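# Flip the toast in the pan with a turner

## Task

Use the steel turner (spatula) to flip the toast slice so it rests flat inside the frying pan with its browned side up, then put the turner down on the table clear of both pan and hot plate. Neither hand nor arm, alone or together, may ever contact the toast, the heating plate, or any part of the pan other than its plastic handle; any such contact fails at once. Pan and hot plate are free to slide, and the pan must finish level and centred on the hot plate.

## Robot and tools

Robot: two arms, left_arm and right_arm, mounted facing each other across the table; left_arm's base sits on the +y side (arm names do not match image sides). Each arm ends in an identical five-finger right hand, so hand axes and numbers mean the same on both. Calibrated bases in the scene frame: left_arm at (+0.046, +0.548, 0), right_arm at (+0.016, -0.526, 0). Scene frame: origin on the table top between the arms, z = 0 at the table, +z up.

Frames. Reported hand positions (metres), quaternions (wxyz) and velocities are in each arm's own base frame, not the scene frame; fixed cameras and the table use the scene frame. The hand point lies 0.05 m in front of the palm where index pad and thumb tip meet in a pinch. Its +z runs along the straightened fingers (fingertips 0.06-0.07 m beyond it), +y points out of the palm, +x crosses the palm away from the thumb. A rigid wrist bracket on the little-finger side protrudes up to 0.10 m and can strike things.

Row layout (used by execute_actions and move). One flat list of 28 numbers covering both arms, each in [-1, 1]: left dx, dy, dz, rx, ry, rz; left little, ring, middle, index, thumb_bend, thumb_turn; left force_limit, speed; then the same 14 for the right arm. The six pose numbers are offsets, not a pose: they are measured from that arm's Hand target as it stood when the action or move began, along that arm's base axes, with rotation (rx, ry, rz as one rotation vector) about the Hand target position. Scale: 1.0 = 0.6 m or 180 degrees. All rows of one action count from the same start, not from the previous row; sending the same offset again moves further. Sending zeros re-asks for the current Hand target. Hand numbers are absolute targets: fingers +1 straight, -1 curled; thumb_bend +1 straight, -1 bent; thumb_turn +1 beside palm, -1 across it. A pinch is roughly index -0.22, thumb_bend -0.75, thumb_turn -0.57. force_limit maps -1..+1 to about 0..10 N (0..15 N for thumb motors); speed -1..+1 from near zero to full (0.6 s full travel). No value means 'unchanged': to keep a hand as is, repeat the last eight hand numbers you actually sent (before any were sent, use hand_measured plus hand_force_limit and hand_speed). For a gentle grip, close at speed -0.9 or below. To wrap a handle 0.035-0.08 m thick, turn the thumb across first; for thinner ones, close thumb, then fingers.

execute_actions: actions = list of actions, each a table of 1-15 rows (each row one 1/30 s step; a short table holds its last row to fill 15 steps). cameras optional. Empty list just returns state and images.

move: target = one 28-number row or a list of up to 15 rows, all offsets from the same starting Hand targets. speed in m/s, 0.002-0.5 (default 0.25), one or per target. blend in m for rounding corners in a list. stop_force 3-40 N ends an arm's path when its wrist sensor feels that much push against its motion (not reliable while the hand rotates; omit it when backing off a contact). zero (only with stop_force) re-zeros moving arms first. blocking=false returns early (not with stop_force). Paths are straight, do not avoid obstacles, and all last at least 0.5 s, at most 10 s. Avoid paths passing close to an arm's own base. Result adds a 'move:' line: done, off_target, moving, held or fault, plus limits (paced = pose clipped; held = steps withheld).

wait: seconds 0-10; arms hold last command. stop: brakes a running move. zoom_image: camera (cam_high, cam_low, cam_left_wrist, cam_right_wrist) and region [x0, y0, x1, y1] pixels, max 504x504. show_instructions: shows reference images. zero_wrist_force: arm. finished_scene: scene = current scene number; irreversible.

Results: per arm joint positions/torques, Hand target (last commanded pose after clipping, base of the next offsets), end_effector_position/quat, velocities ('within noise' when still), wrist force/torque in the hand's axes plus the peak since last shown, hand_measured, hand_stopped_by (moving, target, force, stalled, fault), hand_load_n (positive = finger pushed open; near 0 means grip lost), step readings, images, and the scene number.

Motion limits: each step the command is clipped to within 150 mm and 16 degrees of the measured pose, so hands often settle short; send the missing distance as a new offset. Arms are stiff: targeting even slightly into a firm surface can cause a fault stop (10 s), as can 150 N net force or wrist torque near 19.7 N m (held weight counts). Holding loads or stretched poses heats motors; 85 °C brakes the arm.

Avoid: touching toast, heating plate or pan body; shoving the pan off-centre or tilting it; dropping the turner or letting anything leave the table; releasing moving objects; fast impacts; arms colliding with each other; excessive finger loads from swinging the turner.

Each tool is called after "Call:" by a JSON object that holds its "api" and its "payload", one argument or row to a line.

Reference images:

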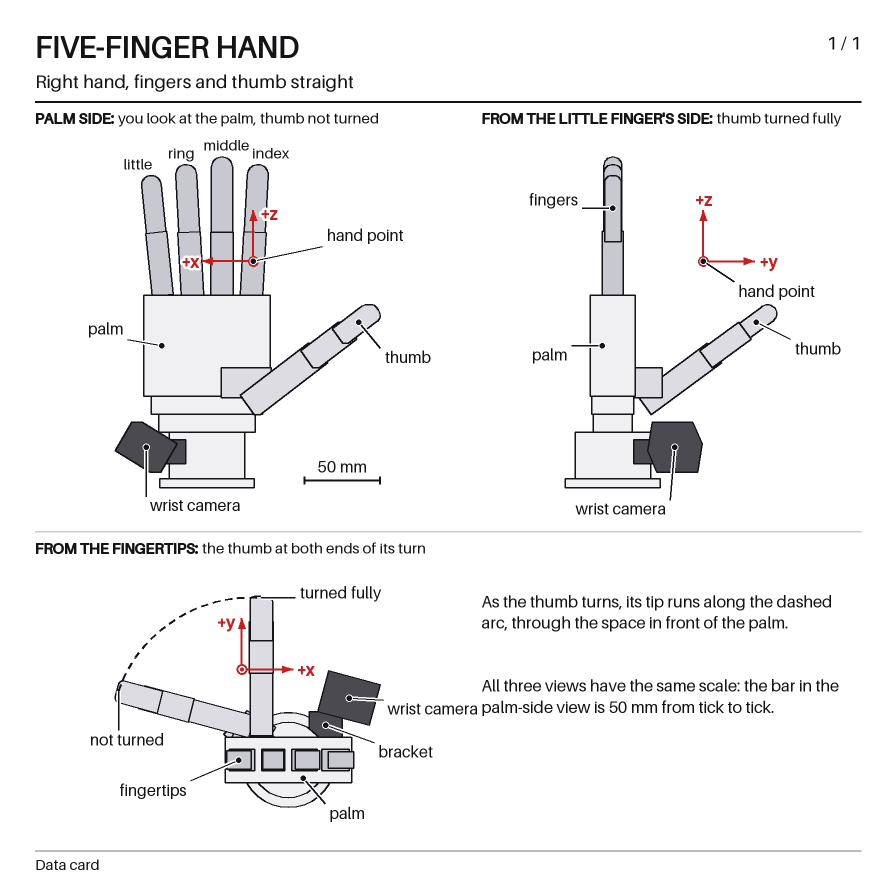

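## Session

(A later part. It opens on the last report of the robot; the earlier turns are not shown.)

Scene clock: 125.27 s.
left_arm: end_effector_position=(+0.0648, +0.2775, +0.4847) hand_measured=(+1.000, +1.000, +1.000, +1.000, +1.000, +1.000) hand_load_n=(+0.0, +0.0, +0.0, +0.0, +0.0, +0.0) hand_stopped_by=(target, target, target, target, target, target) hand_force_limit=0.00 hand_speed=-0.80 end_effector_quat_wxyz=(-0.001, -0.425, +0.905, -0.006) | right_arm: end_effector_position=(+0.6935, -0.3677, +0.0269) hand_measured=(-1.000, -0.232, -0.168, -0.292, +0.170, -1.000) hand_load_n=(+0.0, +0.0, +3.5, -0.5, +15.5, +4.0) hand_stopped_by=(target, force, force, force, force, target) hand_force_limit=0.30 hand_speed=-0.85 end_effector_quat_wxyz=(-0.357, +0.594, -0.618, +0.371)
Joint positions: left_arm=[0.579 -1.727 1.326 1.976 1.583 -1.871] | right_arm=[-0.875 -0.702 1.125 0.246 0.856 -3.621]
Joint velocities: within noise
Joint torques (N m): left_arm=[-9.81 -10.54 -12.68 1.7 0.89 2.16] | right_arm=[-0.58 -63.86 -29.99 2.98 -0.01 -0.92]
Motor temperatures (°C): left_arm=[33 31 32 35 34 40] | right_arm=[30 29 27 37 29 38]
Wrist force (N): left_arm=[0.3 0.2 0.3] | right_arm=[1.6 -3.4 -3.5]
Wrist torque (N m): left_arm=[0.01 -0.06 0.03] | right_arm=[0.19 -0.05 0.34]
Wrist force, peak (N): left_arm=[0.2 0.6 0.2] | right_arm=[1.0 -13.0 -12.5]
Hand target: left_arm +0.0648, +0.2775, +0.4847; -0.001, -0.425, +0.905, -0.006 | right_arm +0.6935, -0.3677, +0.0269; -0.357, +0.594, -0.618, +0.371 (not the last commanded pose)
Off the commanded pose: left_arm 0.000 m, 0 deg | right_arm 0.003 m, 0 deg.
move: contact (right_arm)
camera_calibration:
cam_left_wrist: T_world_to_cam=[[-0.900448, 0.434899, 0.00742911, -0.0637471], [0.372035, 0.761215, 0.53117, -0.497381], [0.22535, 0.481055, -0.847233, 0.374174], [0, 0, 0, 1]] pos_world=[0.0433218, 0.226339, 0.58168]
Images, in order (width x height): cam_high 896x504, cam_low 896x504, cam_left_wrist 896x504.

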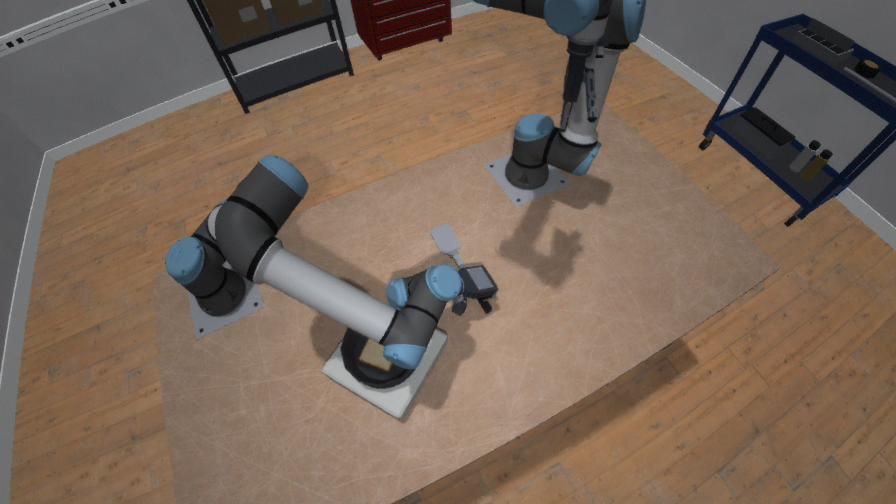

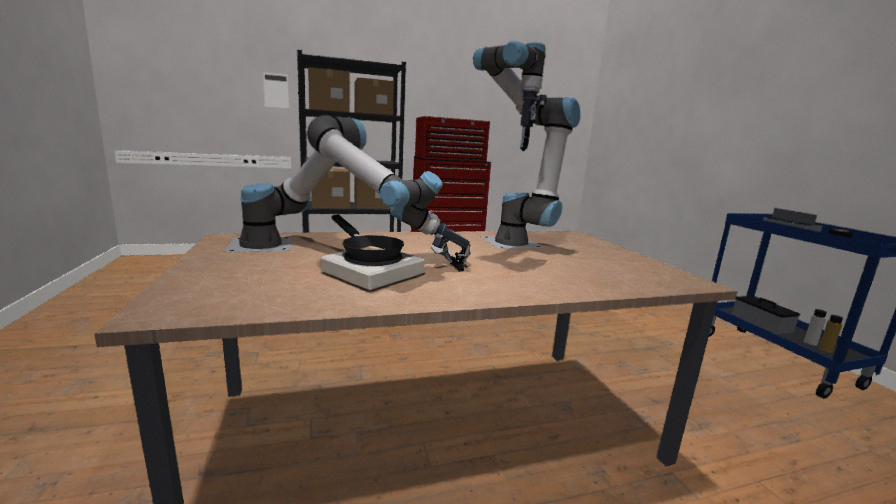

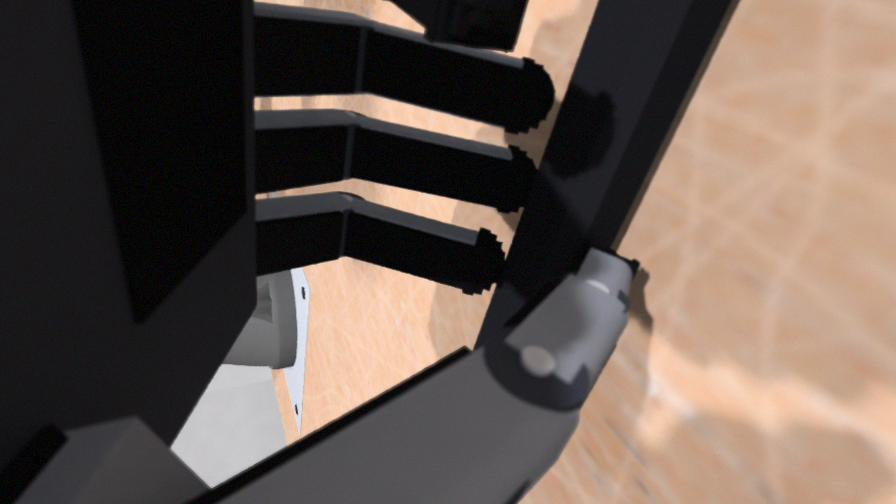

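Call:
{"api": "execute_actions", "payload": {
  "actions": [
    [[0,0,0,0,0,0,1,1,1,1,1,1,0,-0.8,0,0,0,0,0,0,-1,0.06,0.06,0.06,0.3,-1,0.3,-0.3]]
  ],
  "cameras": ["cam_low","cam_left_wrist","cam_high"]
}}

Call:
{"api": "zoom_image", "payload": {
  "camera": "cam_high",
  "region": [420, 210, 520, 330]
}}

Scene clock: 127.10 s.
left_arm: end_effector_position=(+0.0648, +0.2775, +0.4847) hand_measured=(+1.000, +1.000, +1.000, +1.000, +1.000, +1.000) hand_load_n=(+0.0, +0.0, +0.0, +0.0, +0.0, +0.0) hand_stopped_by=(target, target, target, target, target, target) hand_force_limit=0.00 hand_speed=-0.80 end_effector_quat_wxyz=(-0.001, -0.425, +0.905, -0.006) | right_arm: end_effector_position=(+0.6935, -0.3677, +0.0269) hand_measured=(-1.000, +0.060, +0.060, +0.060, +0.300, -1.000) hand_load_n=(+0.0, -0.5, +0.0, +0.0, +0.0, +0.0) hand_stopped_by=(target, target, target, target, target, target) hand_force_limit=0.30 hand_speed=-0.30 end_effector_quat_wxyz=(-0.357, +0.594, -0.618, +0.372)
Joint positions: left_arm=[0.579 -1.727 1.326 1.976 1.583 -1.871] | right_arm=[-0.875 -0.702 1.125 0.246 0.856 -3.621]
Joint velocities: within noise
Joint torques (N m): left_arm=[-10.09 -9.32 -10.89 1.64 0.98 2.38] | right_arm=[-0.45 -54.38 -26.84 1.8 0.08 -0.7]
Motor temperatures (°C): left_arm=[33 31 32 35 34 40] | right_arm=[30 29 27 37 29 38]
Wrist force (N): left_arm=[0.1 -0.1 0.0] | right_arm=[1.0 -0.7 -0.3]
Wrist torque (N m): left_arm=[-0.01 -0.02 0.00] | right_arm=[0.19 -0.09 0.23]
Wrist force, peak (N): left_arm=[0.6 0.4 0.0] | right_arm=[1.5 -6.3 -6.7]
Hand target: left_arm +0.0648, +0.2775, +0.4847; -0.001, -0.425, +0.905, -0.006 | right_arm +0.6935, -0.3677, +0.0269; -0.357, +0.594, -0.618, +0.371
Off the commanded pose: left_arm 0.000 m, 0 deg | right_arm 0.000 m, 0 deg.
Step readings (end_effector_position of left_arm | right_arm):
0: (+0.0648, +0.2775, +0.4847) | (+0.6935, -0.3677, +0.0269)
1: (+0.0648, +0.2775, +0.4847) | (+0.6935, -0.3677, +0.0269)
2: (+0.0648, +0.2775, +0.4847) | (+0.6935, -0.3677, +0.0269)
4: (+0.0648, +0.2775, +0.4847) | (+0.6935, -0.3677, +0.0269)
8: (+0.0648, +0.2775, +0.4847) | (+0.6935, -0.3677, +0.0269)
15: (+0.0648, +0.2775, +0.4847) | (+0.6935, -0.3677, +0.0269)
camera_calibration:
cam_left_wrist: T_world_to_cam=[[-0.900448, 0.4349, 0.00742907, -0.0637471], [0.372035, 0.761215, 0.53117, -0.497381], [0.22535, 0.481055, -0.847233, 0.374174], [0, 0, 0, 1]] pos_world=[0.0433218, 0.226339, 0.58168]
Images, in order (width x height): cam_high 896x504, cam_low 896x504, cam_left_wrist 896x504.

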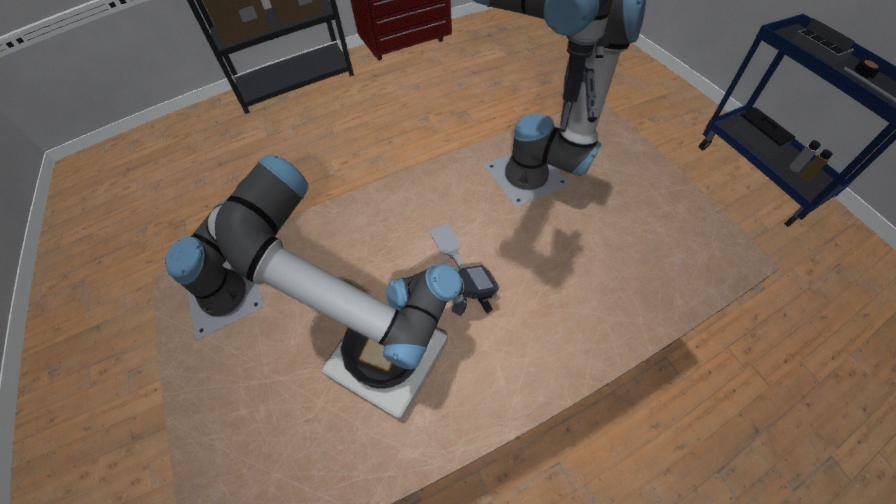

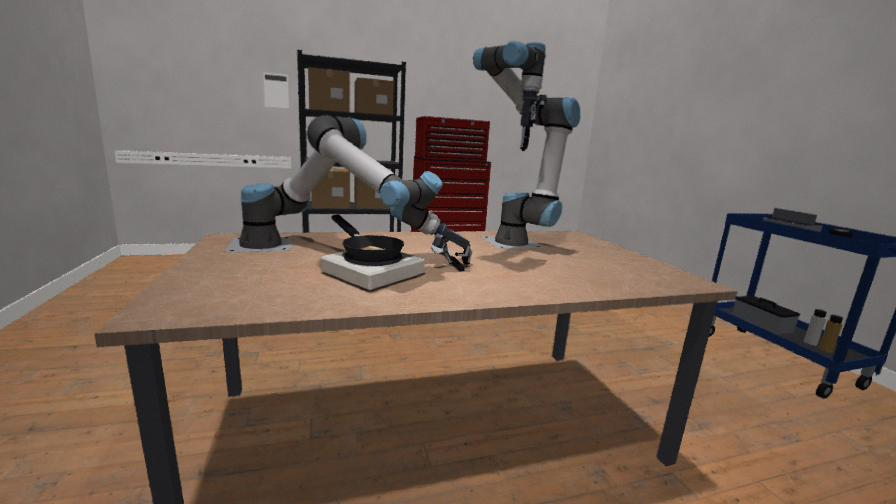

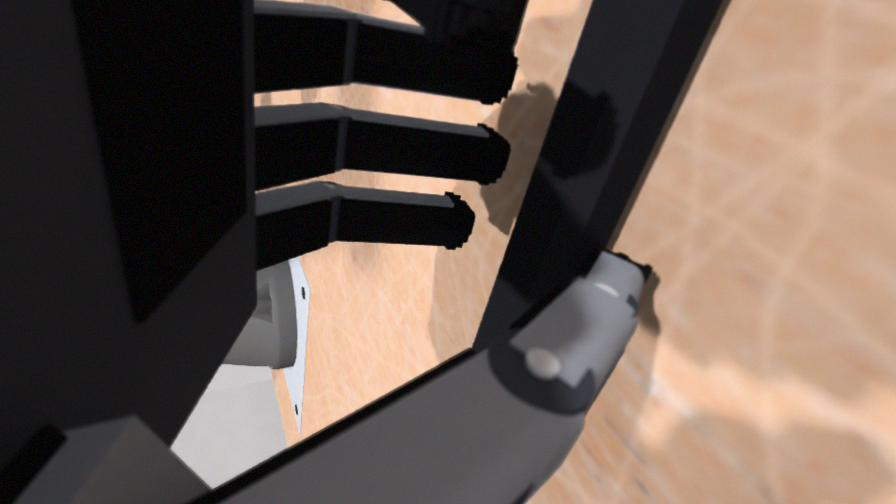

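Scaled by 4.200 from the camera's 896x504 image, which has a finer 1280x720 frame.

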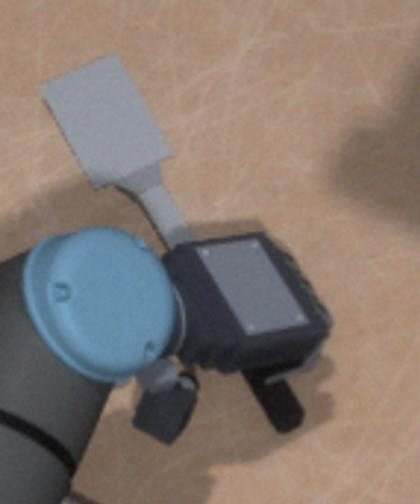

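Call:
{"api": "move", "payload": {
  "target": [0,0,0,0,0,0,1,1,1,1,1,1,0,-0.8,-0.0195,0.0125,0,0,0,-0.011,-1,0.06,0.06,0.06,0.3,-1,0.3,-0.3],
  "speed": 0.02,
  "cameras": []
}}

Call:
{"api": "move", "payload": {
  "target": [0,0,0,0,0,0,1,1,1,1,1,1,0,-0.8,0,0,-0.02,0,0,0,-1,0.06,0.06,0.06,0.3,-1,0.3,-0.3],
  "speed": 0.007,
  "stop_force": 3,
  "cameras": ["cam_left_wrist"]
}}

Scene clock: 131.20 s.
left_arm: end_effector_position=(+0.0648, +0.2775, +0.4847) hand_measured=(+1.000, +1.000, +1.000, +1.000, +1.000, +1.000) hand_load_n=(+0.0, +0.0, +0.0, +0.0, +0.0, +0.0) hand_stopped_by=(target, target, target, target, target, target) hand_force_limit=0.00 hand_speed=-0.80 end_effector_quat_wxyz=(-0.001, -0.425, +0.905, -0.006) | right_arm: end_effector_position=(+0.6818, -0.3602, +0.0269) hand_measured=(-1.000, +0.060, +0.060, +0.060, +0.300, -1.000) hand_load_n=(+0.0, +0.0, +0.0, +0.0, +0.0, +0.0) hand_stopped_by=(target, target, target, target, target, target) hand_force_limit=0.30 hand_speed=-0.30 end_effector_quat_wxyz=(-0.350, +0.583, -0.628, +0.378)
Joint positions: left_arm=[0.579 -1.727 1.326 1.976 1.583 -1.871] | right_arm=[-0.876 -0.75 1.214 0.188 0.883 -3.593]
Joint velocities: within noise
Joint torques (N m): left_arm=[-9.73 -9.2 -11.57 1.71 1.06 2.47] | right_arm=[-7.77 -50.29 -30.8 3.35 -2.33 -0.78]
Motor temperatures (°C): left_arm=[33 31 32 35 34 40] | right_arm=[30 29 27 37 29 38]
Wrist force (N): left_arm=[0.3 0.4 0.1] | right_arm=[0.6 -0.5 -0.2]
Wrist torque (N m): left_arm=[0.05 -0.05 0.03] | right_arm=[0.20 -0.02 0.23]
Wrist force, peak (N): left_arm=[0.0 0.7 0.3] | right_arm=[1.1 -0.8 -0.2]
Hand target: left_arm +0.0648, +0.2775, +0.4847; -0.001, -0.425, +0.905, -0.006 | right_arm +0.6818, -0.3602, +0.0269; -0.351, +0.583, -0.628, +0.378
Off the commanded pose: left_arm 0.000 m, 0 deg | right_arm 0.000 m, 0 deg.
move: done
No camera images: "cameras" was empty.

Scene clock: 133.20 s.
left_arm: end_effector_position=(+0.0648, +0.2775, +0.4847) hand_measured=(+1.000, +1.000, +1.000, +1.000, +1.000, +1.000) hand_load_n=(+0.0, +0.0, +0.0, +0.0, +0.0, +0.0) hand_stopped_by=(target, target, target, target, target, target) hand_force_limit=0.00 hand_speed=-0.80 end_effector_quat_wxyz=(-0.001, -0.425, +0.905, -0.006) | right_arm: end_effector_position=(+0.6818, -0.3602, +0.0207) hand_measured=(-1.000, +0.060, +0.060, +0.060, +0.300, -1.000) hand_load_n=(+0.0, +0.0, +0.0, +0.0, -0.5, -0.5) hand_stopped_by=(target, target, target, target, target, target) hand_force_limit=0.30 hand_speed=-0.30 end_effector_quat_wxyz=(-0.351, +0.583, -0.628, +0.378)
Joint positions: left_arm=[0.579 -1.727 1.326 1.976 1.583 -1.871] | right_arm=[-0.876 -0.743 1.218 0.177 0.883 -3.593]
Joint velocities: within noise
Joint torques (N m): left_arm=[-9.94 -10.3 -11.88 2 1.07 2.33] | right_arm=[-4.95 -60.77 -29.07 3.06 0.41 -1.04]
Motor temperatures (°C): left_arm=[33 31 32 35 34 40] | right_arm=[30 29 27 37 29 38]
Wrist force (N): left_arm=[0.2 0.2 0.3] | right_arm=[0.8 -4.8 -4.4]
Wrist torque (N m): left_arm=[0.01 -0.03 0.01] | right_arm=[-0.04 -0.02 0.19]
Wrist force, peak (N): left_arm=[0.4 0.1 0.4] | right_arm=[0.2 -8.0 -7.6]
Hand target: left_arm +0.0648, +0.2775, +0.4847; -0.001, -0.425, +0.905, -0.006 | right_arm +0.6818, -0.3602, +0.0207; -0.351, +0.583, -0.628, +0.378 (not the last commanded pose)
Off the commanded pose: left_arm 0.000 m, 0 deg | right_arm 0.006 m, 0 deg.
move: contact (right_arm)
camera_calibration:
cam_left_wrist: T_world_to_cam=[[-0.900448, 0.434899, 0.00742911, -0.0637471], [0.372035, 0.761215, 0.53117, -0.497381], [0.22535, 0.481055, -0.847233, 0.374174], [0, 0, 0, 1]] pos_world=[0.0433218, 0.226339, 0.58168]
Images, in order (width x height): cam_left_wrist 896x504.

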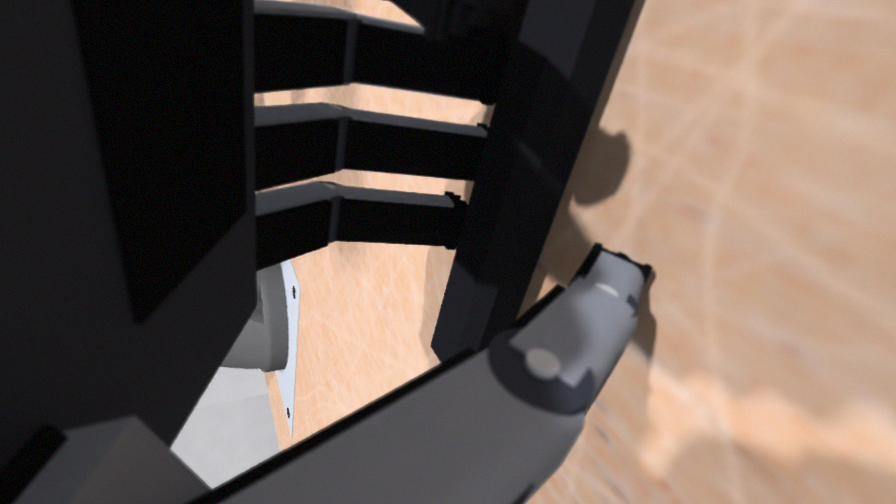

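Call:
{"api": "execute_actions", "payload": {
  "actions": [
    [[0,0,0.003,0,0,0,1,1,1,1,1,1,0,-0.8,0,0,0.003,0,0,0,-1,-0.08,-0.06,-0.08,0.3,-1,-0.6,-0.6]]
  ],
  "cameras": []
}}

Call:
{"api": "move", "payload": {
  "target": [0,0,0,0,0,0,1,1,1,1,1,1,0,-0.8,0,0,-0.02,0,0,0,-1,-0.08,-0.06,-0.08,0.3,-1,-0.6,-0.6],
  "speed": 0.007,
  "stop_force": 3,
  "cameras": ["cam_left_wrist"]
}}

Scene clock: 135.83 s.
left_arm: end_effector_position=(+0.0648, +0.2775, +0.4865) hand_measured=(+1.000, +1.000, +1.000, +1.000, +1.000, +1.000) hand_load_n=(+0.0, +0.0, +0.0, +0.0, +0.0, +0.0) hand_stopped_by=(target, target, target, target, target, target) hand_force_limit=0.00 hand_speed=-0.80 end_effector_quat_wxyz=(-0.001, -0.425, +0.905, -0.006) | right_arm: end_effector_position=(+0.6818, -0.3602, +0.0226) hand_measured=(-1.000, -0.080, -0.060, -0.080, +0.300, -1.000) hand_load_n=(+0.5, +0.0, +0.0, +0.0, +0.0, +0.0) hand_stopped_by=(target, target, target, target, target, target) hand_force_limit=-0.60 hand_speed=-0.60 end_effector_quat_wxyz=(-0.351, +0.583, -0.628, +0.378)
Joint positions: left_arm=[0.579 -1.725 1.32 1.98 1.583 -1.871] | right_arm=[-0.876 -0.745 1.217 0.181 0.883 -3.593]
Joint velocities: within noise
Joint torques (N m): left_arm=[-5.6 -18.1 -10.23 1.08 0.94 2.05] | right_arm=[-3.88 -50.25 -17.28 -1.38 -0.66 -0.6]
Motor temperatures (°C): left_arm=[33 31 32 35 34 40] | right_arm=[30 29 27 37 29 38]
Wrist force (N): left_arm=[0.1 0.3 0.0] | right_arm=[0.7 -0.8 -0.4]
Wrist torque (N m): left_arm=[0.04 -0.02 0.02] | right_arm=[0.17 -0.03 0.23]
Wrist force, peak (N): left_arm=[0.2 0.3 0.5] | right_arm=[0.5 -4.9 -4.5]
Hand target: left_arm +0.0648, +0.2775, +0.4865; -0.001, -0.425, +0.905, -0.006 | right_arm +0.6818, -0.3602, +0.0225; -0.351, +0.583, -0.628, +0.378
Off the commanded pose: left_arm 0.000 m, 0 deg | right_arm 0.000 m, 0 deg.
Step readings (end_effector_position of left_arm | right_arm):
0: (+0.0648, +0.2775, +0.4847) | (+0.6818, -0.3602, +0.0207)
1: (+0.0648, +0.2775, +0.4847) | (+0.6818, -0.3602, +0.0208)
2: (+0.0648, +0.2775, +0.4851) | (+0.6818, -0.3602, +0.0211)
4: (+0.0648, +0.2775, +0.4862) | (+0.6818, -0.3602, +0.0224)
8: (+0.0647, +0.2775, +0.4867) | (+0.6818, -0.3602, +0.0227)
15: (+0.0648, +0.2775, +0.4865) | (+0.6818, -0.3602, +0.0226)
No camera images: "cameras" was empty.

Scene clock: 137.20 s.
left_arm: end_effector_position=(+0.0648, +0.2775, +0.4865) hand_measured=(+1.000, +1.000, +1.000, +1.000, +1.000, +1.000) hand_load_n=(+0.0, +0.0, +0.0, +0.0, +0.0, +0.0) hand_stopped_by=(target, target, target, target, target, target) hand_force_limit=0.00 hand_speed=-0.80 end_effector_quat_wxyz=(-0.001, -0.425, +0.905, -0.006) | right_arm: end_effector_position=(+0.6818, -0.3602, +0.0207) hand_measured=(-1.000, -0.080, -0.060, -0.080, +0.300, -1.000) hand_load_n=(+0.0, +0.0, +0.0, +0.0, -0.5, +0.0) hand_stopped_by=(target, target, target, target, target, target) hand_force_limit=-0.60 hand_speed=-0.60 end_effector_quat_wxyz=(-0.351, +0.583, -0.628, +0.378)
Joint positions: left_arm=[0.579 -1.725 1.32 1.98 1.583 -1.871] | right_arm=[-0.876 -0.743 1.218 0.177 0.883 -3.593]
Joint velocities: within noise
Joint torques (N m): left_arm=[1.02 -18.31 -10.7 1.42 0.67 1.94] | right_arm=[-2.91 -60.7 -29.42 2.99 -1.21 -0.64]
Motor temperatures (°C): left_arm=[33 31 32 35 34 40] | right_arm=[30 29 27 37 29 38]
Wrist force (N): left_arm=[0.2 0.4 0.3] | right_arm=[0.7 -4.6 -4.0]
Wrist torque (N m): left_arm=[0.05 -0.03 0.02] | right_arm=[-0.03 -0.01 0.19]
Wrist force, peak (N): left_arm=[0.5 0.4 0.3] | right_arm=[0.3 -8.0 -7.5]
Hand target: left_arm +0.0648, +0.2775, +0.4865; -0.001, -0.425, +0.905, -0.006 | right_arm +0.6818, -0.3602, +0.0207; -0.351, +0.583, -0.628, +0.378 (not the last commanded pose)
Off the commanded pose: left_arm 0.000 m, 0 deg | right_arm 0.010 m, 0 deg.
move: contact (right_arm)
camera_calibration:
cam_left_wrist: T_world_to_cam=[[-0.90044, 0.434916, 0.00742979, -0.0637608], [0.37205, 0.761209, 0.531168, -0.498336], [0.225358, 0.48105, -0.847234, 0.375699], [0, 0, 0, 1]] pos_world=[0.0433261, 0.226338, 0.583479]
Images, in order (width x height): cam_left_wrist 896x504.

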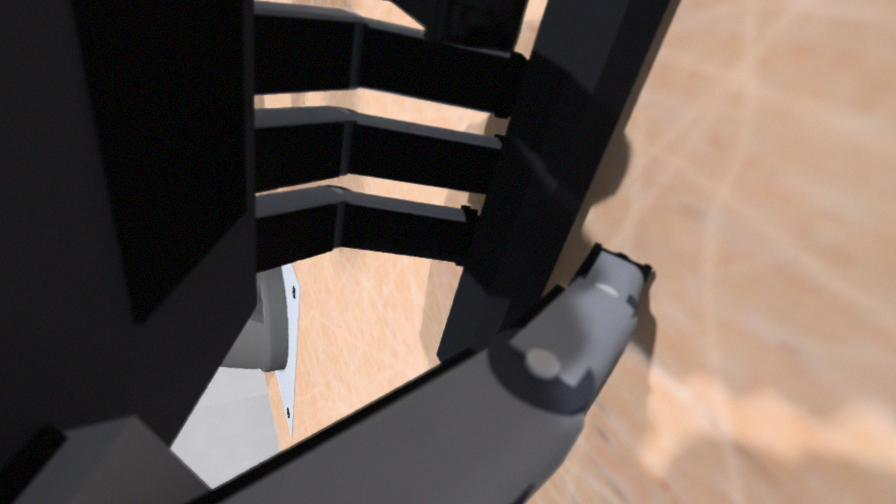

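Call:
{"api": "execute_actions", "payload": {
  "actions": [
    [[0,0,0.0008,0,0,0,1,1,1,1,1,1,0,-0.8,0,0,0.0,0,0,0,-1,-0.35,-0.4,-0.4,-0.0,-1,-0.6,-0.85]],
    [[0,0,0,0,0,0,1,1,1,1,1,1,0,-0.8,0,0,0.0,0,0,0,-1,-0.36,-0.41,-0.41,-0.3,-1,-0.2,-0.85]],
    [[0,0,0,0,0,0,1,1,1,1,1,1,0,-0.8,0,0,0,0,0,0,-1,-0.5,-0.6,-0.6,-0.35,-1,0.8,-0.85]],
    [[0,0,0,0,0,0,1,1,1,1,1,1,0,-0.8,0,0,0,0,0,0,-1,-0.5,-0.6,-0.6,-0.35,-1,0.8,-0.85]]
  ],
  "cameras": ["cam_left_wrist"]
}}

Scene clock: 142.00 s.
left_arm: end_effector_position=(+0.0648, +0.2775, +0.4870) hand_measured=(+1.000, +1.000, +1.000, +1.000, +1.000, +1.000) hand_load_n=(+0.0, +0.0, +0.0, +0.0, +0.0, +0.0) hand_stopped_by=(target, target, target, target, target, target) hand_force_limit=0.00 hand_speed=-0.80 end_effector_quat_wxyz=(-0.001, -0.425, +0.905, -0.006) | right_arm: end_effector_position=(+0.6818, -0.3602, +0.0208) hand_measured=(-1.000, -0.258, -0.198, -0.226, +0.226, -1.000) hand_load_n=(+0.0, +8.5, +7.5, +9.5, +14.0, +0.0) hand_stopped_by=(target, force, force, force, force, target) hand_force_limit=0.80 hand_speed=-0.85 end_effector_quat_wxyz=(-0.351, +0.583, -0.628, +0.378)
Joint positions: left_arm=[0.579 -1.725 1.318 1.982 1.583 -1.871] | right_arm=[-0.876 -0.743 1.218 0.177 0.883 -3.593]
Joint velocities: within noise
Joint torques (N m): left_arm=[10.28 -7.34 -32.33 1.76 0.77 1.88] | right_arm=[-3.23 -45.27 -21.77 1.85 0.58 -0.48]
Motor temperatures (°C): left_arm=[33 31 32 35 34 40] | right_arm=[30 29 27 37 29 38]
Wrist force (N): left_arm=[0.2 0.0 -0.1] | right_arm=[0.7 -12.5 -2.6]
Wrist torque (N m): left_arm=[0.01 -0.03 0.01] | right_arm=[-0.12 -0.05 0.13]
Wrist force, peak (N): left_arm=[0.4 0.7 0.0] | right_arm=[0.7 -12.9 -2.3]
Hand target: left_arm +0.0648, +0.2775, +0.4870; -0.001, -0.425, +0.905, -0.006 | right_arm +0.6818, -0.3602, +0.0207; -0.351, +0.583, -0.628, +0.378
Off the commanded pose: left_arm 0.000 m, 0 deg | right_arm 0.000 m, 0 deg.
Step readings (end_effector_position of left_arm | right_arm):
0: (+0.0648, +0.2775, +0.4865) | (+0.6818, -0.3602, +0.0207)
1: (+0.0648, +0.2775, +0.4865) | (+0.6818, -0.3602, +0.0207)
2: (+0.0648, +0.2775, +0.4866) | (+0.6818, -0.3602, +0.0207)
4: (+0.0647, +0.2775, +0.4869) | (+0.6818, -0.3602, +0.0207)
8: (+0.0647, +0.2775, +0.4870) | (+0.6818, -0.3602, +0.0207)
15: (+0.0647, +0.2775, +0.4870) | (+0.6818, -0.3602, +0.0207)
16: (+0.0647, +0.2775, +0.4870) | (+0.6818, -0.3602, +0.0207)
17: (+0.0647, +0.2775, +0.4870) | (+0.6818, -0.3602, +0.0207)
19: (+0.0647, +0.2775, +0.4870) | (+0.6818, -0.3602, +0.0207)
23: (+0.0647, +0.2775, +0.4870) | (+0.6818, -0.3602, +0.0207)
30: (+0.0647, +0.2775, +0.4870) | (+0.6818, -0.3602, +0.0207)
31: (+0.0647, +0.2775, +0.4870) | (+0.6818, -0.3602, +0.0207)
32: (+0.0647, +0.2775, +0.4870) | (+0.6818, -0.3602, +0.0207)
34: (+0.0647, +0.2775, +0.4870) | (+0.6818, -0.3602, +0.0208)
38: (+0.0647, +0.2775, +0.4870) | (+0.6818, -0.3602, +0.0208)
45: (+0.0647, +0.2775, +0.4870) | (+0.6818, -0.3602, +0.0208)
46: (+0.0647, +0.2775, +0.4870) | (+0.6818, -0.3602, +0.0208)
47: (+0.0647, +0.2775, +0.4870) | (+0.6818, -0.3602, +0.0208)
49: (+0.0647, +0.2775, +0.4870) | (+0.6818, -0.3602, +0.0208)
53: (+0.0647, +0.2775, +0.4870) | (+0.6818, -0.3602, +0.0208)
60: (+0.0647, +0.2775, +0.4870) | (+0.6818, -0.3602, +0.0208)
camera_calibration:
cam_left_wrist: T_world_to_cam=[[-0.900448, 0.4349, 0.00742976, -0.0637643], [0.372036, 0.761216, 0.531168, -0.498591], [0.225349, 0.481054, -0.847234, 0.376106], [0, 0, 0, 1]] pos_world=[0.0433219, 0.226339, 0.583959]
Images, in order (width x height): cam_left_wrist 896x504.

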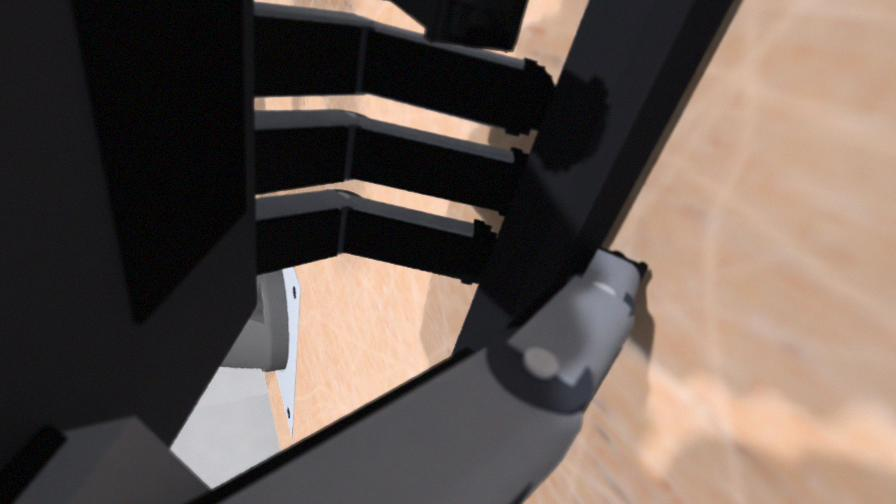

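Call:
{"api": "execute_actions", "payload": {
  "actions": [
    [[0,0,0,0,0,0,1,1,1,1,1,1,0,-0.8,0,0,0.0025,0,0,0,-1,-0.5,-0.6,-0.6,-0.35,-1,0.8,-0.85]],
    [[0,0,0,0,0,0,1,1,1,1,1,1,0,-0.8,0,0,0,0,0,0,-1,-0.52,-0.62,-0.62,-0.35,-1,0.8,-0.85]],
    [[0,0,0,0,0,0,1,1,1,1,1,1,0,-0.8,0,0,0.0025,0,0,0,-1,-0.52,-0.62,-0.62,-0.35,-1,0.8,-0.85]],
    [[0,0,0,0,0,0,1,1,1,1,1,1,0,-0.8,0,0,0,0,0,0,-1,-0.5,-0.6,-0.6,-0.37,-1,0.8,-0.85]]
  ],
  "cameras": ["cam_left_wrist"]
}}

Call:
{"api": "zoom_image", "payload": {
  "camera": "cam_left_wrist",
  "region": [400, 0, 800, 400]
}}

Scene clock: 146.37 s.
left_arm: end_effector_position=(+0.0648, +0.2775, +0.4870) hand_measured=(+1.000, +1.000, +1.000, +1.000, +1.000, +1.000) hand_load_n=(+0.0, +0.0, +0.0, +0.0, +0.0, +0.0) hand_stopped_by=(target, target, target, target, target, target) hand_force_limit=0.00 hand_speed=-0.80 end_effector_quat_wxyz=(-0.001, -0.425, +0.905, -0.006) | right_arm: end_effector_position=(+0.6818, -0.3602, +0.0238) hand_measured=(-1.000, -0.304, -0.226, -0.256, +0.232, -1.000) hand_load_n=(+0.0, +9.0, +9.0, +8.0, +30.5, +3.0) hand_stopped_by=(target, force, force, force, force, target) hand_force_limit=0.80 hand_speed=-0.85 end_effector_quat_wxyz=(-0.351, +0.583, -0.628, +0.378)
Joint positions: left_arm=[0.579 -1.725 1.318 1.982 1.583 -1.871] | right_arm=[-0.876 -0.746 1.216 0.183 0.883 -3.593]
Joint velocities: within noise
Joint torques (N m): left_arm=[9.06 -7.33 -32.49 1.76 0.54 1.59] | right_arm=[-3.54 -50.12 -16.36 -1.41 -2.15 -0.4]
Motor temperatures (°C): left_arm=[33 31 32 35 34 40] | right_arm=[30 29 27 37 29 38]
Wrist force (N): left_arm=[0.2 0.1 -0.1] | right_arm=[0.6 -0.6 -0.4]
Wrist torque (N m): left_arm=[0.01 -0.03 0.02] | right_arm=[0.14 -0.08 0.28]
Wrist force, peak (N): left_arm=[0.2 0.8 0.2] | right_arm=[0.9 -12.7 -2.5]
Hand target: left_arm +0.0648, +0.2775, +0.4870; -0.001, -0.425, +0.905, -0.006 | right_arm +0.6818, -0.3602, +0.0237; -0.351, +0.583, -0.628, +0.378
Off the commanded pose: left_arm 0.000 m, 0 deg | right_arm 0.000 m, 0 deg.
Step readings (end_effector_position of left_arm | right_arm):
0: (+0.0648, +0.2775, +0.4870) | (+0.6818, -0.3602, +0.0207)
1: (+0.0648, +0.2775, +0.4870) | (+0.6818, -0.3602, +0.0207)
2: (+0.0648, +0.2775, +0.4870) | (+0.6818, -0.3602, +0.0209)
4: (+0.0648, +0.2775, +0.4870) | (+0.6817, -0.3601, +0.0218)
8: (+0.0648, +0.2775, +0.4870) | (+0.6817, -0.3601, +0.0222)
15: (+0.0648, +0.2775, +0.4870) | (+0.6818, -0.3602, +0.0222)
16: (+0.0648, +0.2775, +0.4870) | (+0.6818, -0.3602, +0.0222)
17: (+0.0648, +0.2775, +0.4870) | (+0.6818, -0.3602, +0.0222)
19: (+0.0648, +0.2775, +0.4870) | (+0.6818, -0.3602, +0.0222)
23: (+0.0648, +0.2775, +0.4870) | (+0.6818, -0.3602, +0.0223)
30: (+0.0648, +0.2775, +0.4870) | (+0.6818, -0.3602, +0.0223)
31: (+0.0648, +0.2775, +0.4870) | (+0.6818, -0.3602, +0.0223)
32: (+0.0648, +0.2775, +0.4870) | (+0.6818, -0.3602, +0.0225)
34: (+0.0648, +0.2775, +0.4870) | (+0.6818, -0.3602, +0.0236)
38: (+0.0648, +0.2775, +0.4870) | (+0.6818, -0.3602, +0.0239)
45: (+0.0648, +0.2775, +0.4870) | (+0.6818, -0.3602, +0.0238)
46: (+0.0648, +0.2775, +0.4870) | (+0.6818, -0.3602, +0.0238)
47: (+0.0648, +0.2775, +0.4870) | (+0.6818, -0.3602, +0.0238)
49: (+0.0648, +0.2775, +0.4870) | (+0.6818, -0.3602, +0.0238)
53: (+0.0648, +0.2775, +0.4870) | (+0.6818, -0.3602, +0.0238)
60: (+0.0648, +0.2775, +0.4870) | (+0.6818, -0.3602, +0.0238)
camera_calibration:
cam_left_wrist: T_world_to_cam=[[-0.900448, 0.434899, 0.00742908, -0.063764], [0.372035, 0.761215, 0.53117, -0.498592], [0.22535, 0.481055, -0.847233, 0.376106], [0, 0, 0, 1]] pos_world=[0.0433219, 0.226339, 0.58396]
Images, in order (width x height): cam_left_wrist 896x504.

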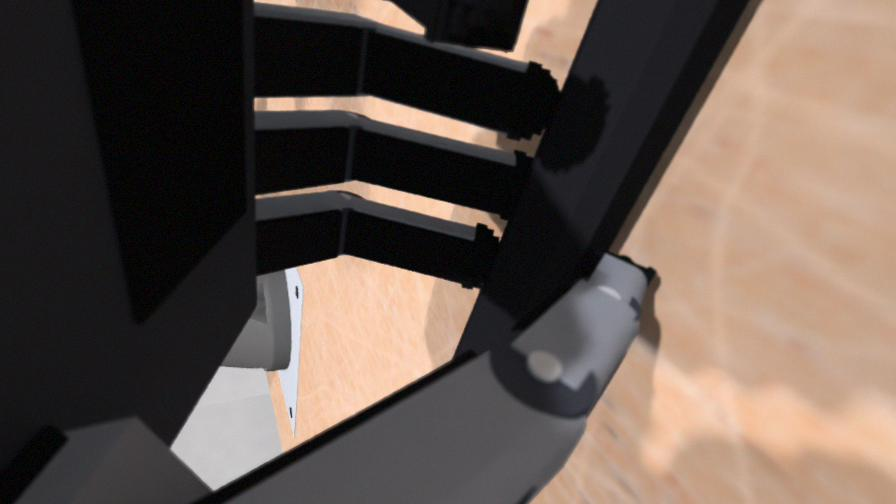

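Scaled by 1.260 from the camera's 896x504 image, which has a finer 1280x720 frame.

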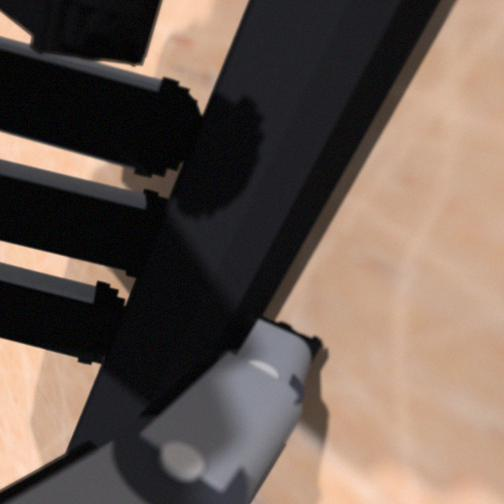

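Call:
{"api": "move", "payload": {
  "target": [0,0,0,0,0,0,1,1,1,1,1,1,0,-0.8,0,0,0.12,0,0,0,-1,-0.5,-0.6,-0.6,-0.37,-1,0.8,-0.85],
  "speed": 0.03,
  "cameras": ["cam_low","cam_left_wrist","cam_high"]
}}

Call:
{"api": "zoom_image", "payload": {
  "camera": "cam_low",
  "region": [400, 190, 500, 280]
}}

Scene clock: 150.07 s.
left_arm: end_effector_position=(+0.0648, +0.2775, +0.4870) hand_measured=(+1.000, +1.000, +1.000, +1.000, +1.000, +1.000) hand_load_n=(+0.0, +0.0, +0.0, +0.0, +0.0, +0.0) hand_stopped_by=(target, target, target, target, target, target) hand_force_limit=0.00 hand_speed=-0.80 end_effector_quat_wxyz=(-0.001, -0.425, +0.905, -0.006) | right_arm: end_effector_position=(+0.6818, -0.3602, +0.0960) hand_measured=(-1.000, -0.304, -0.226, -0.256, +0.232, -1.000) hand_load_n=(+0.0, +4.0, +8.0, +10.0, +31.0, +4.5) hand_stopped_by=(target, force, force, force, force, target) hand_force_limit=0.80 hand_speed=-0.85 end_effector_quat_wxyz=(-0.351, +0.583, -0.628, +0.378)
Joint positions: left_arm=[0.579 -1.725 1.318 1.982 1.583 -1.871] | right_arm=[-0.876 -0.818 1.147 0.323 0.883 -3.593]
Joint velocities: within noise
Joint torques (N m): left_arm=[9.88 -7.68 -31.85 1.91 0.73 1.91] | right_arm=[-2.35 -50.73 -18.15 -1.41 -1.24 0.73]
Motor temperatures (°C): left_arm=[33 31 32 35 34 40] | right_arm=[30 29 27 37 29 38]
Wrist force (N): left_arm=[0.1 0.4 0.0] | right_arm=[0.6 0.8 0.5]
Wrist torque (N m): left_arm=[0.06 -0.02 0.02] | right_arm=[0.18 0.03 0.03]
Wrist force, peak (N): left_arm=[0.6 0.4 0.2] | right_arm=[1.1 0.7 0.7]
Hand target: left_arm +0.0648, +0.2775, +0.4870; -0.001, -0.425, +0.905, -0.006 | right_arm +0.6818, -0.3602, +0.0957; -0.351, +0.583, -0.628, +0.378
Off the commanded pose: left_arm 0.000 m, 0 deg | right_arm 0.000 m, 0 deg.
move: done
camera_calibration:
cam_left_wrist: T_world_to_cam=[[-0.900448, 0.434899, 0.00742894, -0.0637639], [0.372035, 0.761215, 0.53117, -0.498592], [0.22535, 0.481055, -0.847233, 0.376106], [0, 0, 0, 1]] pos_world=[0.0433219, 0.226339, 0.58396]
Images, in order (width x height): cam_high 896x504, cam_low 896x504, cam_left_wrist 896x504.

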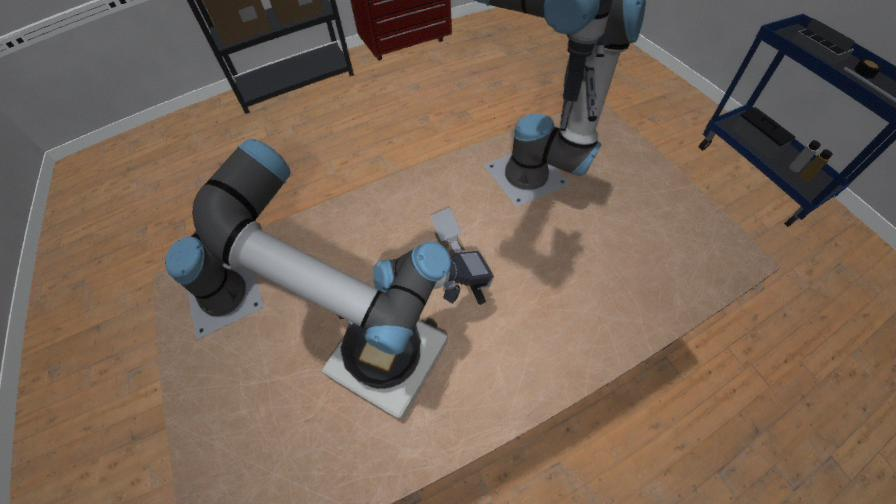

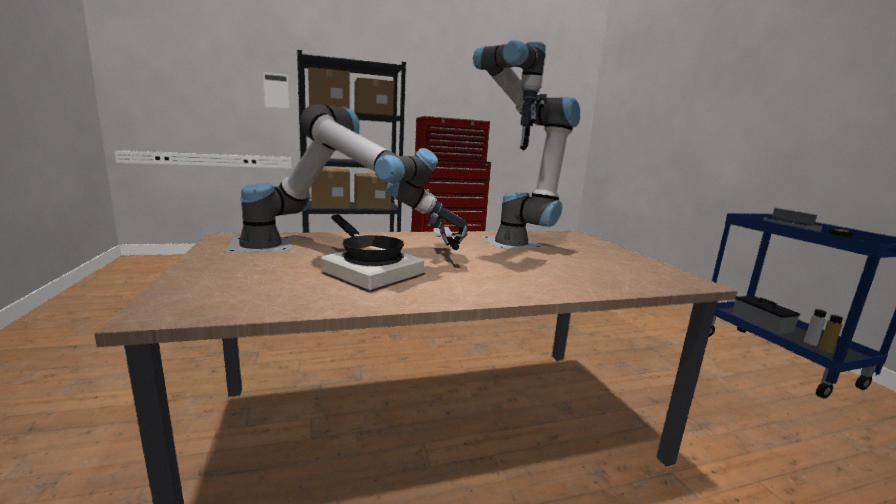

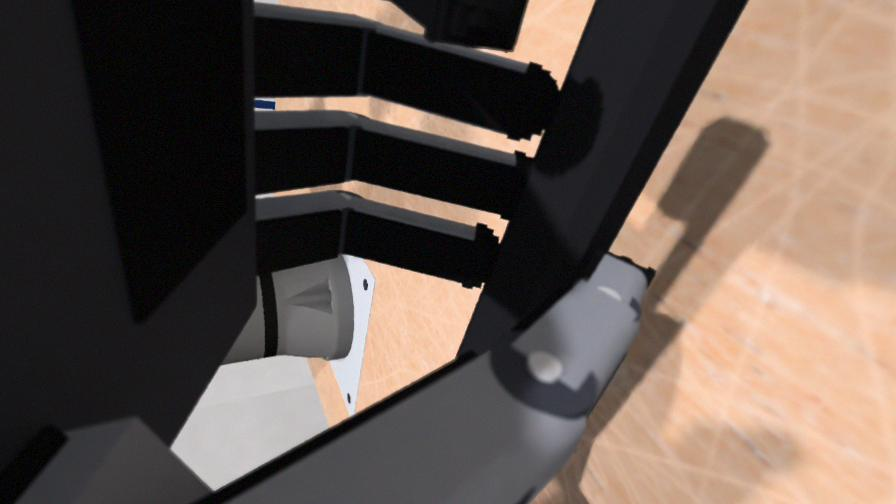

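Scaled by 5.040 from the camera's 896x504 image, which has a finer 1280x720 frame.

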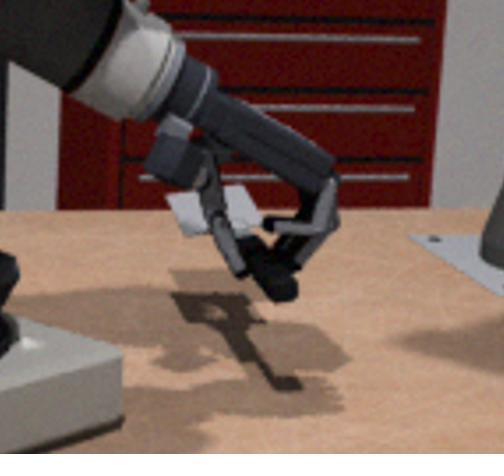

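Call:
{"api": "execute_actions", "payload": {
  "actions": [
    [[0,0,0,0,0,0,1,1,1,1,1,1,0,-0.8,0,0,0,0,0,0,-1,-0.298,-0.221,-0.252,-0.37,-1,0.8,-0.85]]
  ],
  "cameras": []
}}

Call:
{"api": "zoom_image", "payload": {
  "camera": "cam_high",
  "region": [420, 190, 520, 310]
}}

Scene clock: 152.10 s.
left_arm: end_effector_position=(+0.0648, +0.2775, +0.4870) hand_measured=(+1.000, +1.000, +1.000, +1.000, +1.000, +1.000) hand_load_n=(+0.0, +0.0, +0.0, +0.0, +0.0, +0.0) hand_stopped_by=(target, target, target, target, target, target) hand_force_limit=0.00 hand_speed=-0.80 end_effector_quat_wxyz=(-0.001, -0.425, +0.905, -0.006) | right_arm: end_effector_position=(+0.6818, -0.3602, +0.0957) hand_measured=(-1.000, -0.298, -0.220, -0.252, +0.232, -1.000) hand_load_n=(+0.0, +4.0, +6.0, +10.0, +28.5, +4.5) hand_stopped_by=(target, target, target, force, force, target) hand_force_limit=0.80 hand_speed=-0.85 end_effector_quat_wxyz=(-0.351, +0.583, -0.628, +0.378)
Joint positions: left_arm=[0.579 -1.725 1.318 1.982 1.583 -1.871] | right_arm=[-0.876 -0.817 1.147 0.323 0.883 -3.593]
Joint velocities: within noise
Joint torques (N m): left_arm=[10.24 -8.65 -31.22 1.74 0.57 1.67] | right_arm=[-1.48 -50.51 -18.41 -1.21 -1.13 -1.02]
Motor temperatures (°C): left_arm=[33 31 32 35 34 40] | right_arm=[30 29 27 37 29 38]
Wrist force (N): left_arm=[0.3 0.2 0.0] | right_arm=[0.6 0.8 0.7]
Wrist torque (N m): left_arm=[0.03 -0.04 0.02] | right_arm=[0.17 0.03 0.03]
Wrist force, peak (N): left_arm=[0.1 0.5 0.4] | right_arm=[0.8 0.8 0.8]
Hand target: left_arm +0.0648, +0.2775, +0.4870; -0.001, -0.425, +0.905, -0.006 | right_arm +0.6818, -0.3602, +0.0957; -0.351, +0.583, -0.628, +0.378
Off the commanded pose: left_arm 0.000 m, 0 deg | right_arm 0.000 m, 0 deg.
Step readings (end_effector_position of left_arm | right_arm):
0: (+0.0648, +0.2775, +0.4870) | (+0.6818, -0.3602, +0.0957)
1: (+0.0648, +0.2775, +0.4870) | (+0.6818, -0.3602, +0.0957)
2: (+0.0648, +0.2775, +0.4870) | (+0.6818, -0.3602, +0.0957)
4: (+0.0648, +0.2775, +0.4870) | (+0.6818, -0.3602, +0.0957)
8: (+0.0648, +0.2775, +0.4870) | (+0.6818, -0.3602, +0.0957)
15: (+0.0648, +0.2775, +0.4870) | (+0.6818, -0.3602, +0.0957)
No camera images: "cameras" was empty.

Scaled by 4.200 from the camera's 896x504 image, which has a finer 1280x720 frame.

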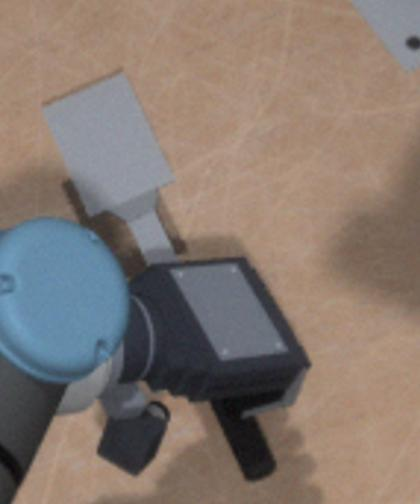

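Call:
{"api": "move", "payload": {
  "target": [
    [0,0,0,0,0,0,1,1,1,1,1,1,0,-0.8,0,0,0.44,0,0,0,-1,-0.298,-0.221,-0.252,-0.37,-1,0.8,-0.85],
    [0,0,0,0,0,0,1,1,1,1,1,1,0,-0.8,-0.70,-0.375,0.42,0,0,-0.2222,-1,-0.298,-0.221,-0.252,-0.37,-1,0.8,-0.85]
  ],
  "speed": 0.13,
  "blend": 0.05,
  "cameras": ["cam_low","cam_high","cam_left_wrist"]
}}

Scene clock: 167.07 s.
left_arm: end_effector_position=(+0.0648, +0.2775, +0.4870) hand_measured=(+1.000, +1.000, +1.000, +1.000, +1.000, +1.000) hand_load_n=(+0.0, +0.0, +0.0, +0.0, +0.0, +0.0) hand_stopped_by=(target, target, target, target, target, target) hand_force_limit=0.00 hand_speed=-0.80 end_effector_quat_wxyz=(-0.001, -0.425, +0.905, -0.006) | right_arm: end_effector_position=(+0.2618, -0.5852, +0.3477) hand_measured=(-1.000, -0.298, -0.220, -0.252, +0.232, -1.000) hand_load_n=(+0.0, +3.5, +6.0, +10.0, +28.5, +4.5) hand_stopped_by=(target, target, target, force, force, target) hand_force_limit=0.80 hand_speed=-0.85 end_effector_quat_wxyz=(+0.200, -0.333, +0.790, -0.475)
Joint positions: left_arm=[0.579 -1.725 1.318 1.982 1.583 -1.871] | right_arm=[-1.637 -1.242 1.164 0.764 0.834 -3.645]
Joint velocities: within noise
Joint torques (N m): left_arm=[10.19 -7.56 -30.64 1.63 0.67 1.53] | right_arm=[-0.06 -46.63 -22.01 2.85 -1.79 -1.12]
Motor temperatures (°C): left_arm=[33 31 32 35 34 40] | right_arm=[30 29 27 37 29 37]
Wrist force (N): left_arm=[0.4 0.2 0.2] | right_arm=[1.0 1.0 0.3]
Wrist torque (N m): left_arm=[0.01 -0.06 0.02] | right_arm=[0.21 -0.03 0.05]
Wrist force, peak (N): left_arm=[0.1 0.7 0.2] | right_arm=[0.4 2.5 1.5]
Hand target: left_arm +0.0648, +0.2775, +0.4870; -0.001, -0.425, +0.905, -0.006 | right_arm +0.2618, -0.5852, +0.3477; +0.200, -0.333, +0.790, -0.475
Off the commanded pose: left_arm 0.000 m, 0 deg | right_arm 0.000 m, 0 deg.
move: done
camera_calibration:
cam_left_wrist: T_world_to_cam=[[-0.900448, 0.434899, 0.0074291, -0.0637639], [0.372035, 0.761215, 0.53117, -0.498592], [0.22535, 0.481055, -0.847233, 0.376106], [0, 0, 0, 1]] pos_world=[0.0433219, 0.226339, 0.58396]
Images, in order (width x height): cam_high 896x504, cam_low 896x504, cam_left_wrist 896x504.

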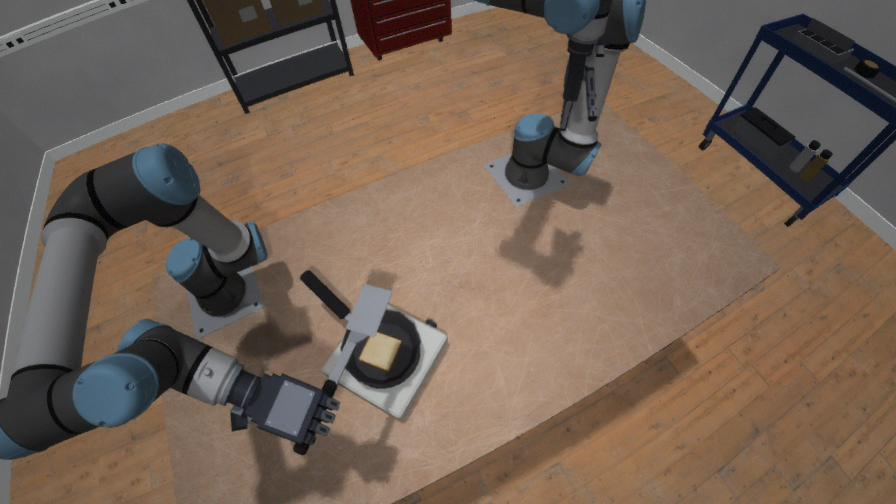

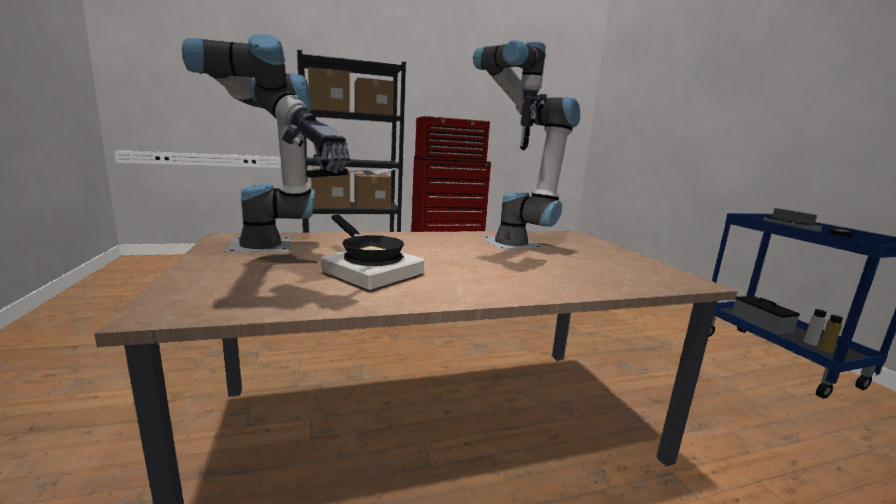

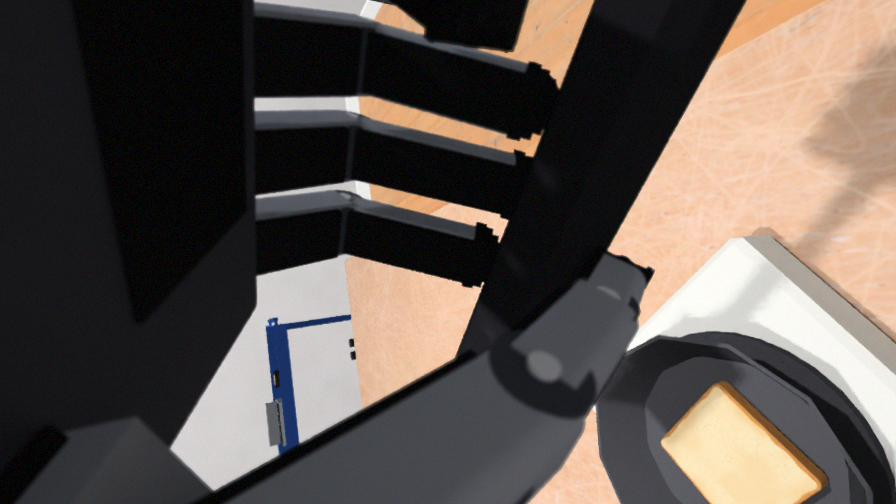

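Call:
{"api": "zoom_image", "payload": {
  "camera": "cam_high",
  "region": [290, 270, 460, 430]
}}

Call:
{"api": "zoom_image", "payload": {
  "camera": "cam_low",
  "region": [290, 130, 430, 210]
}}

Scaled by 2.965 from the camera's 896x504 image, which has a finer 1280x720 frame.

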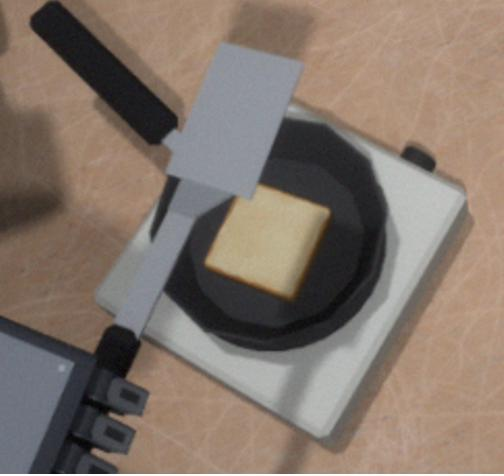

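Scaled by 3.600 from the camera's 896x504 image, which has a finer 1280x720 frame.

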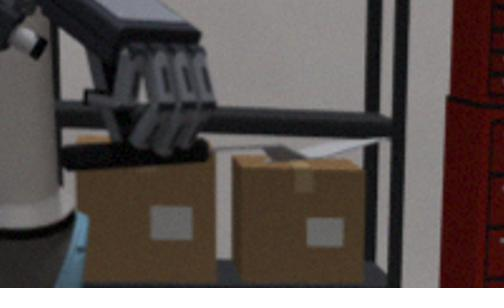

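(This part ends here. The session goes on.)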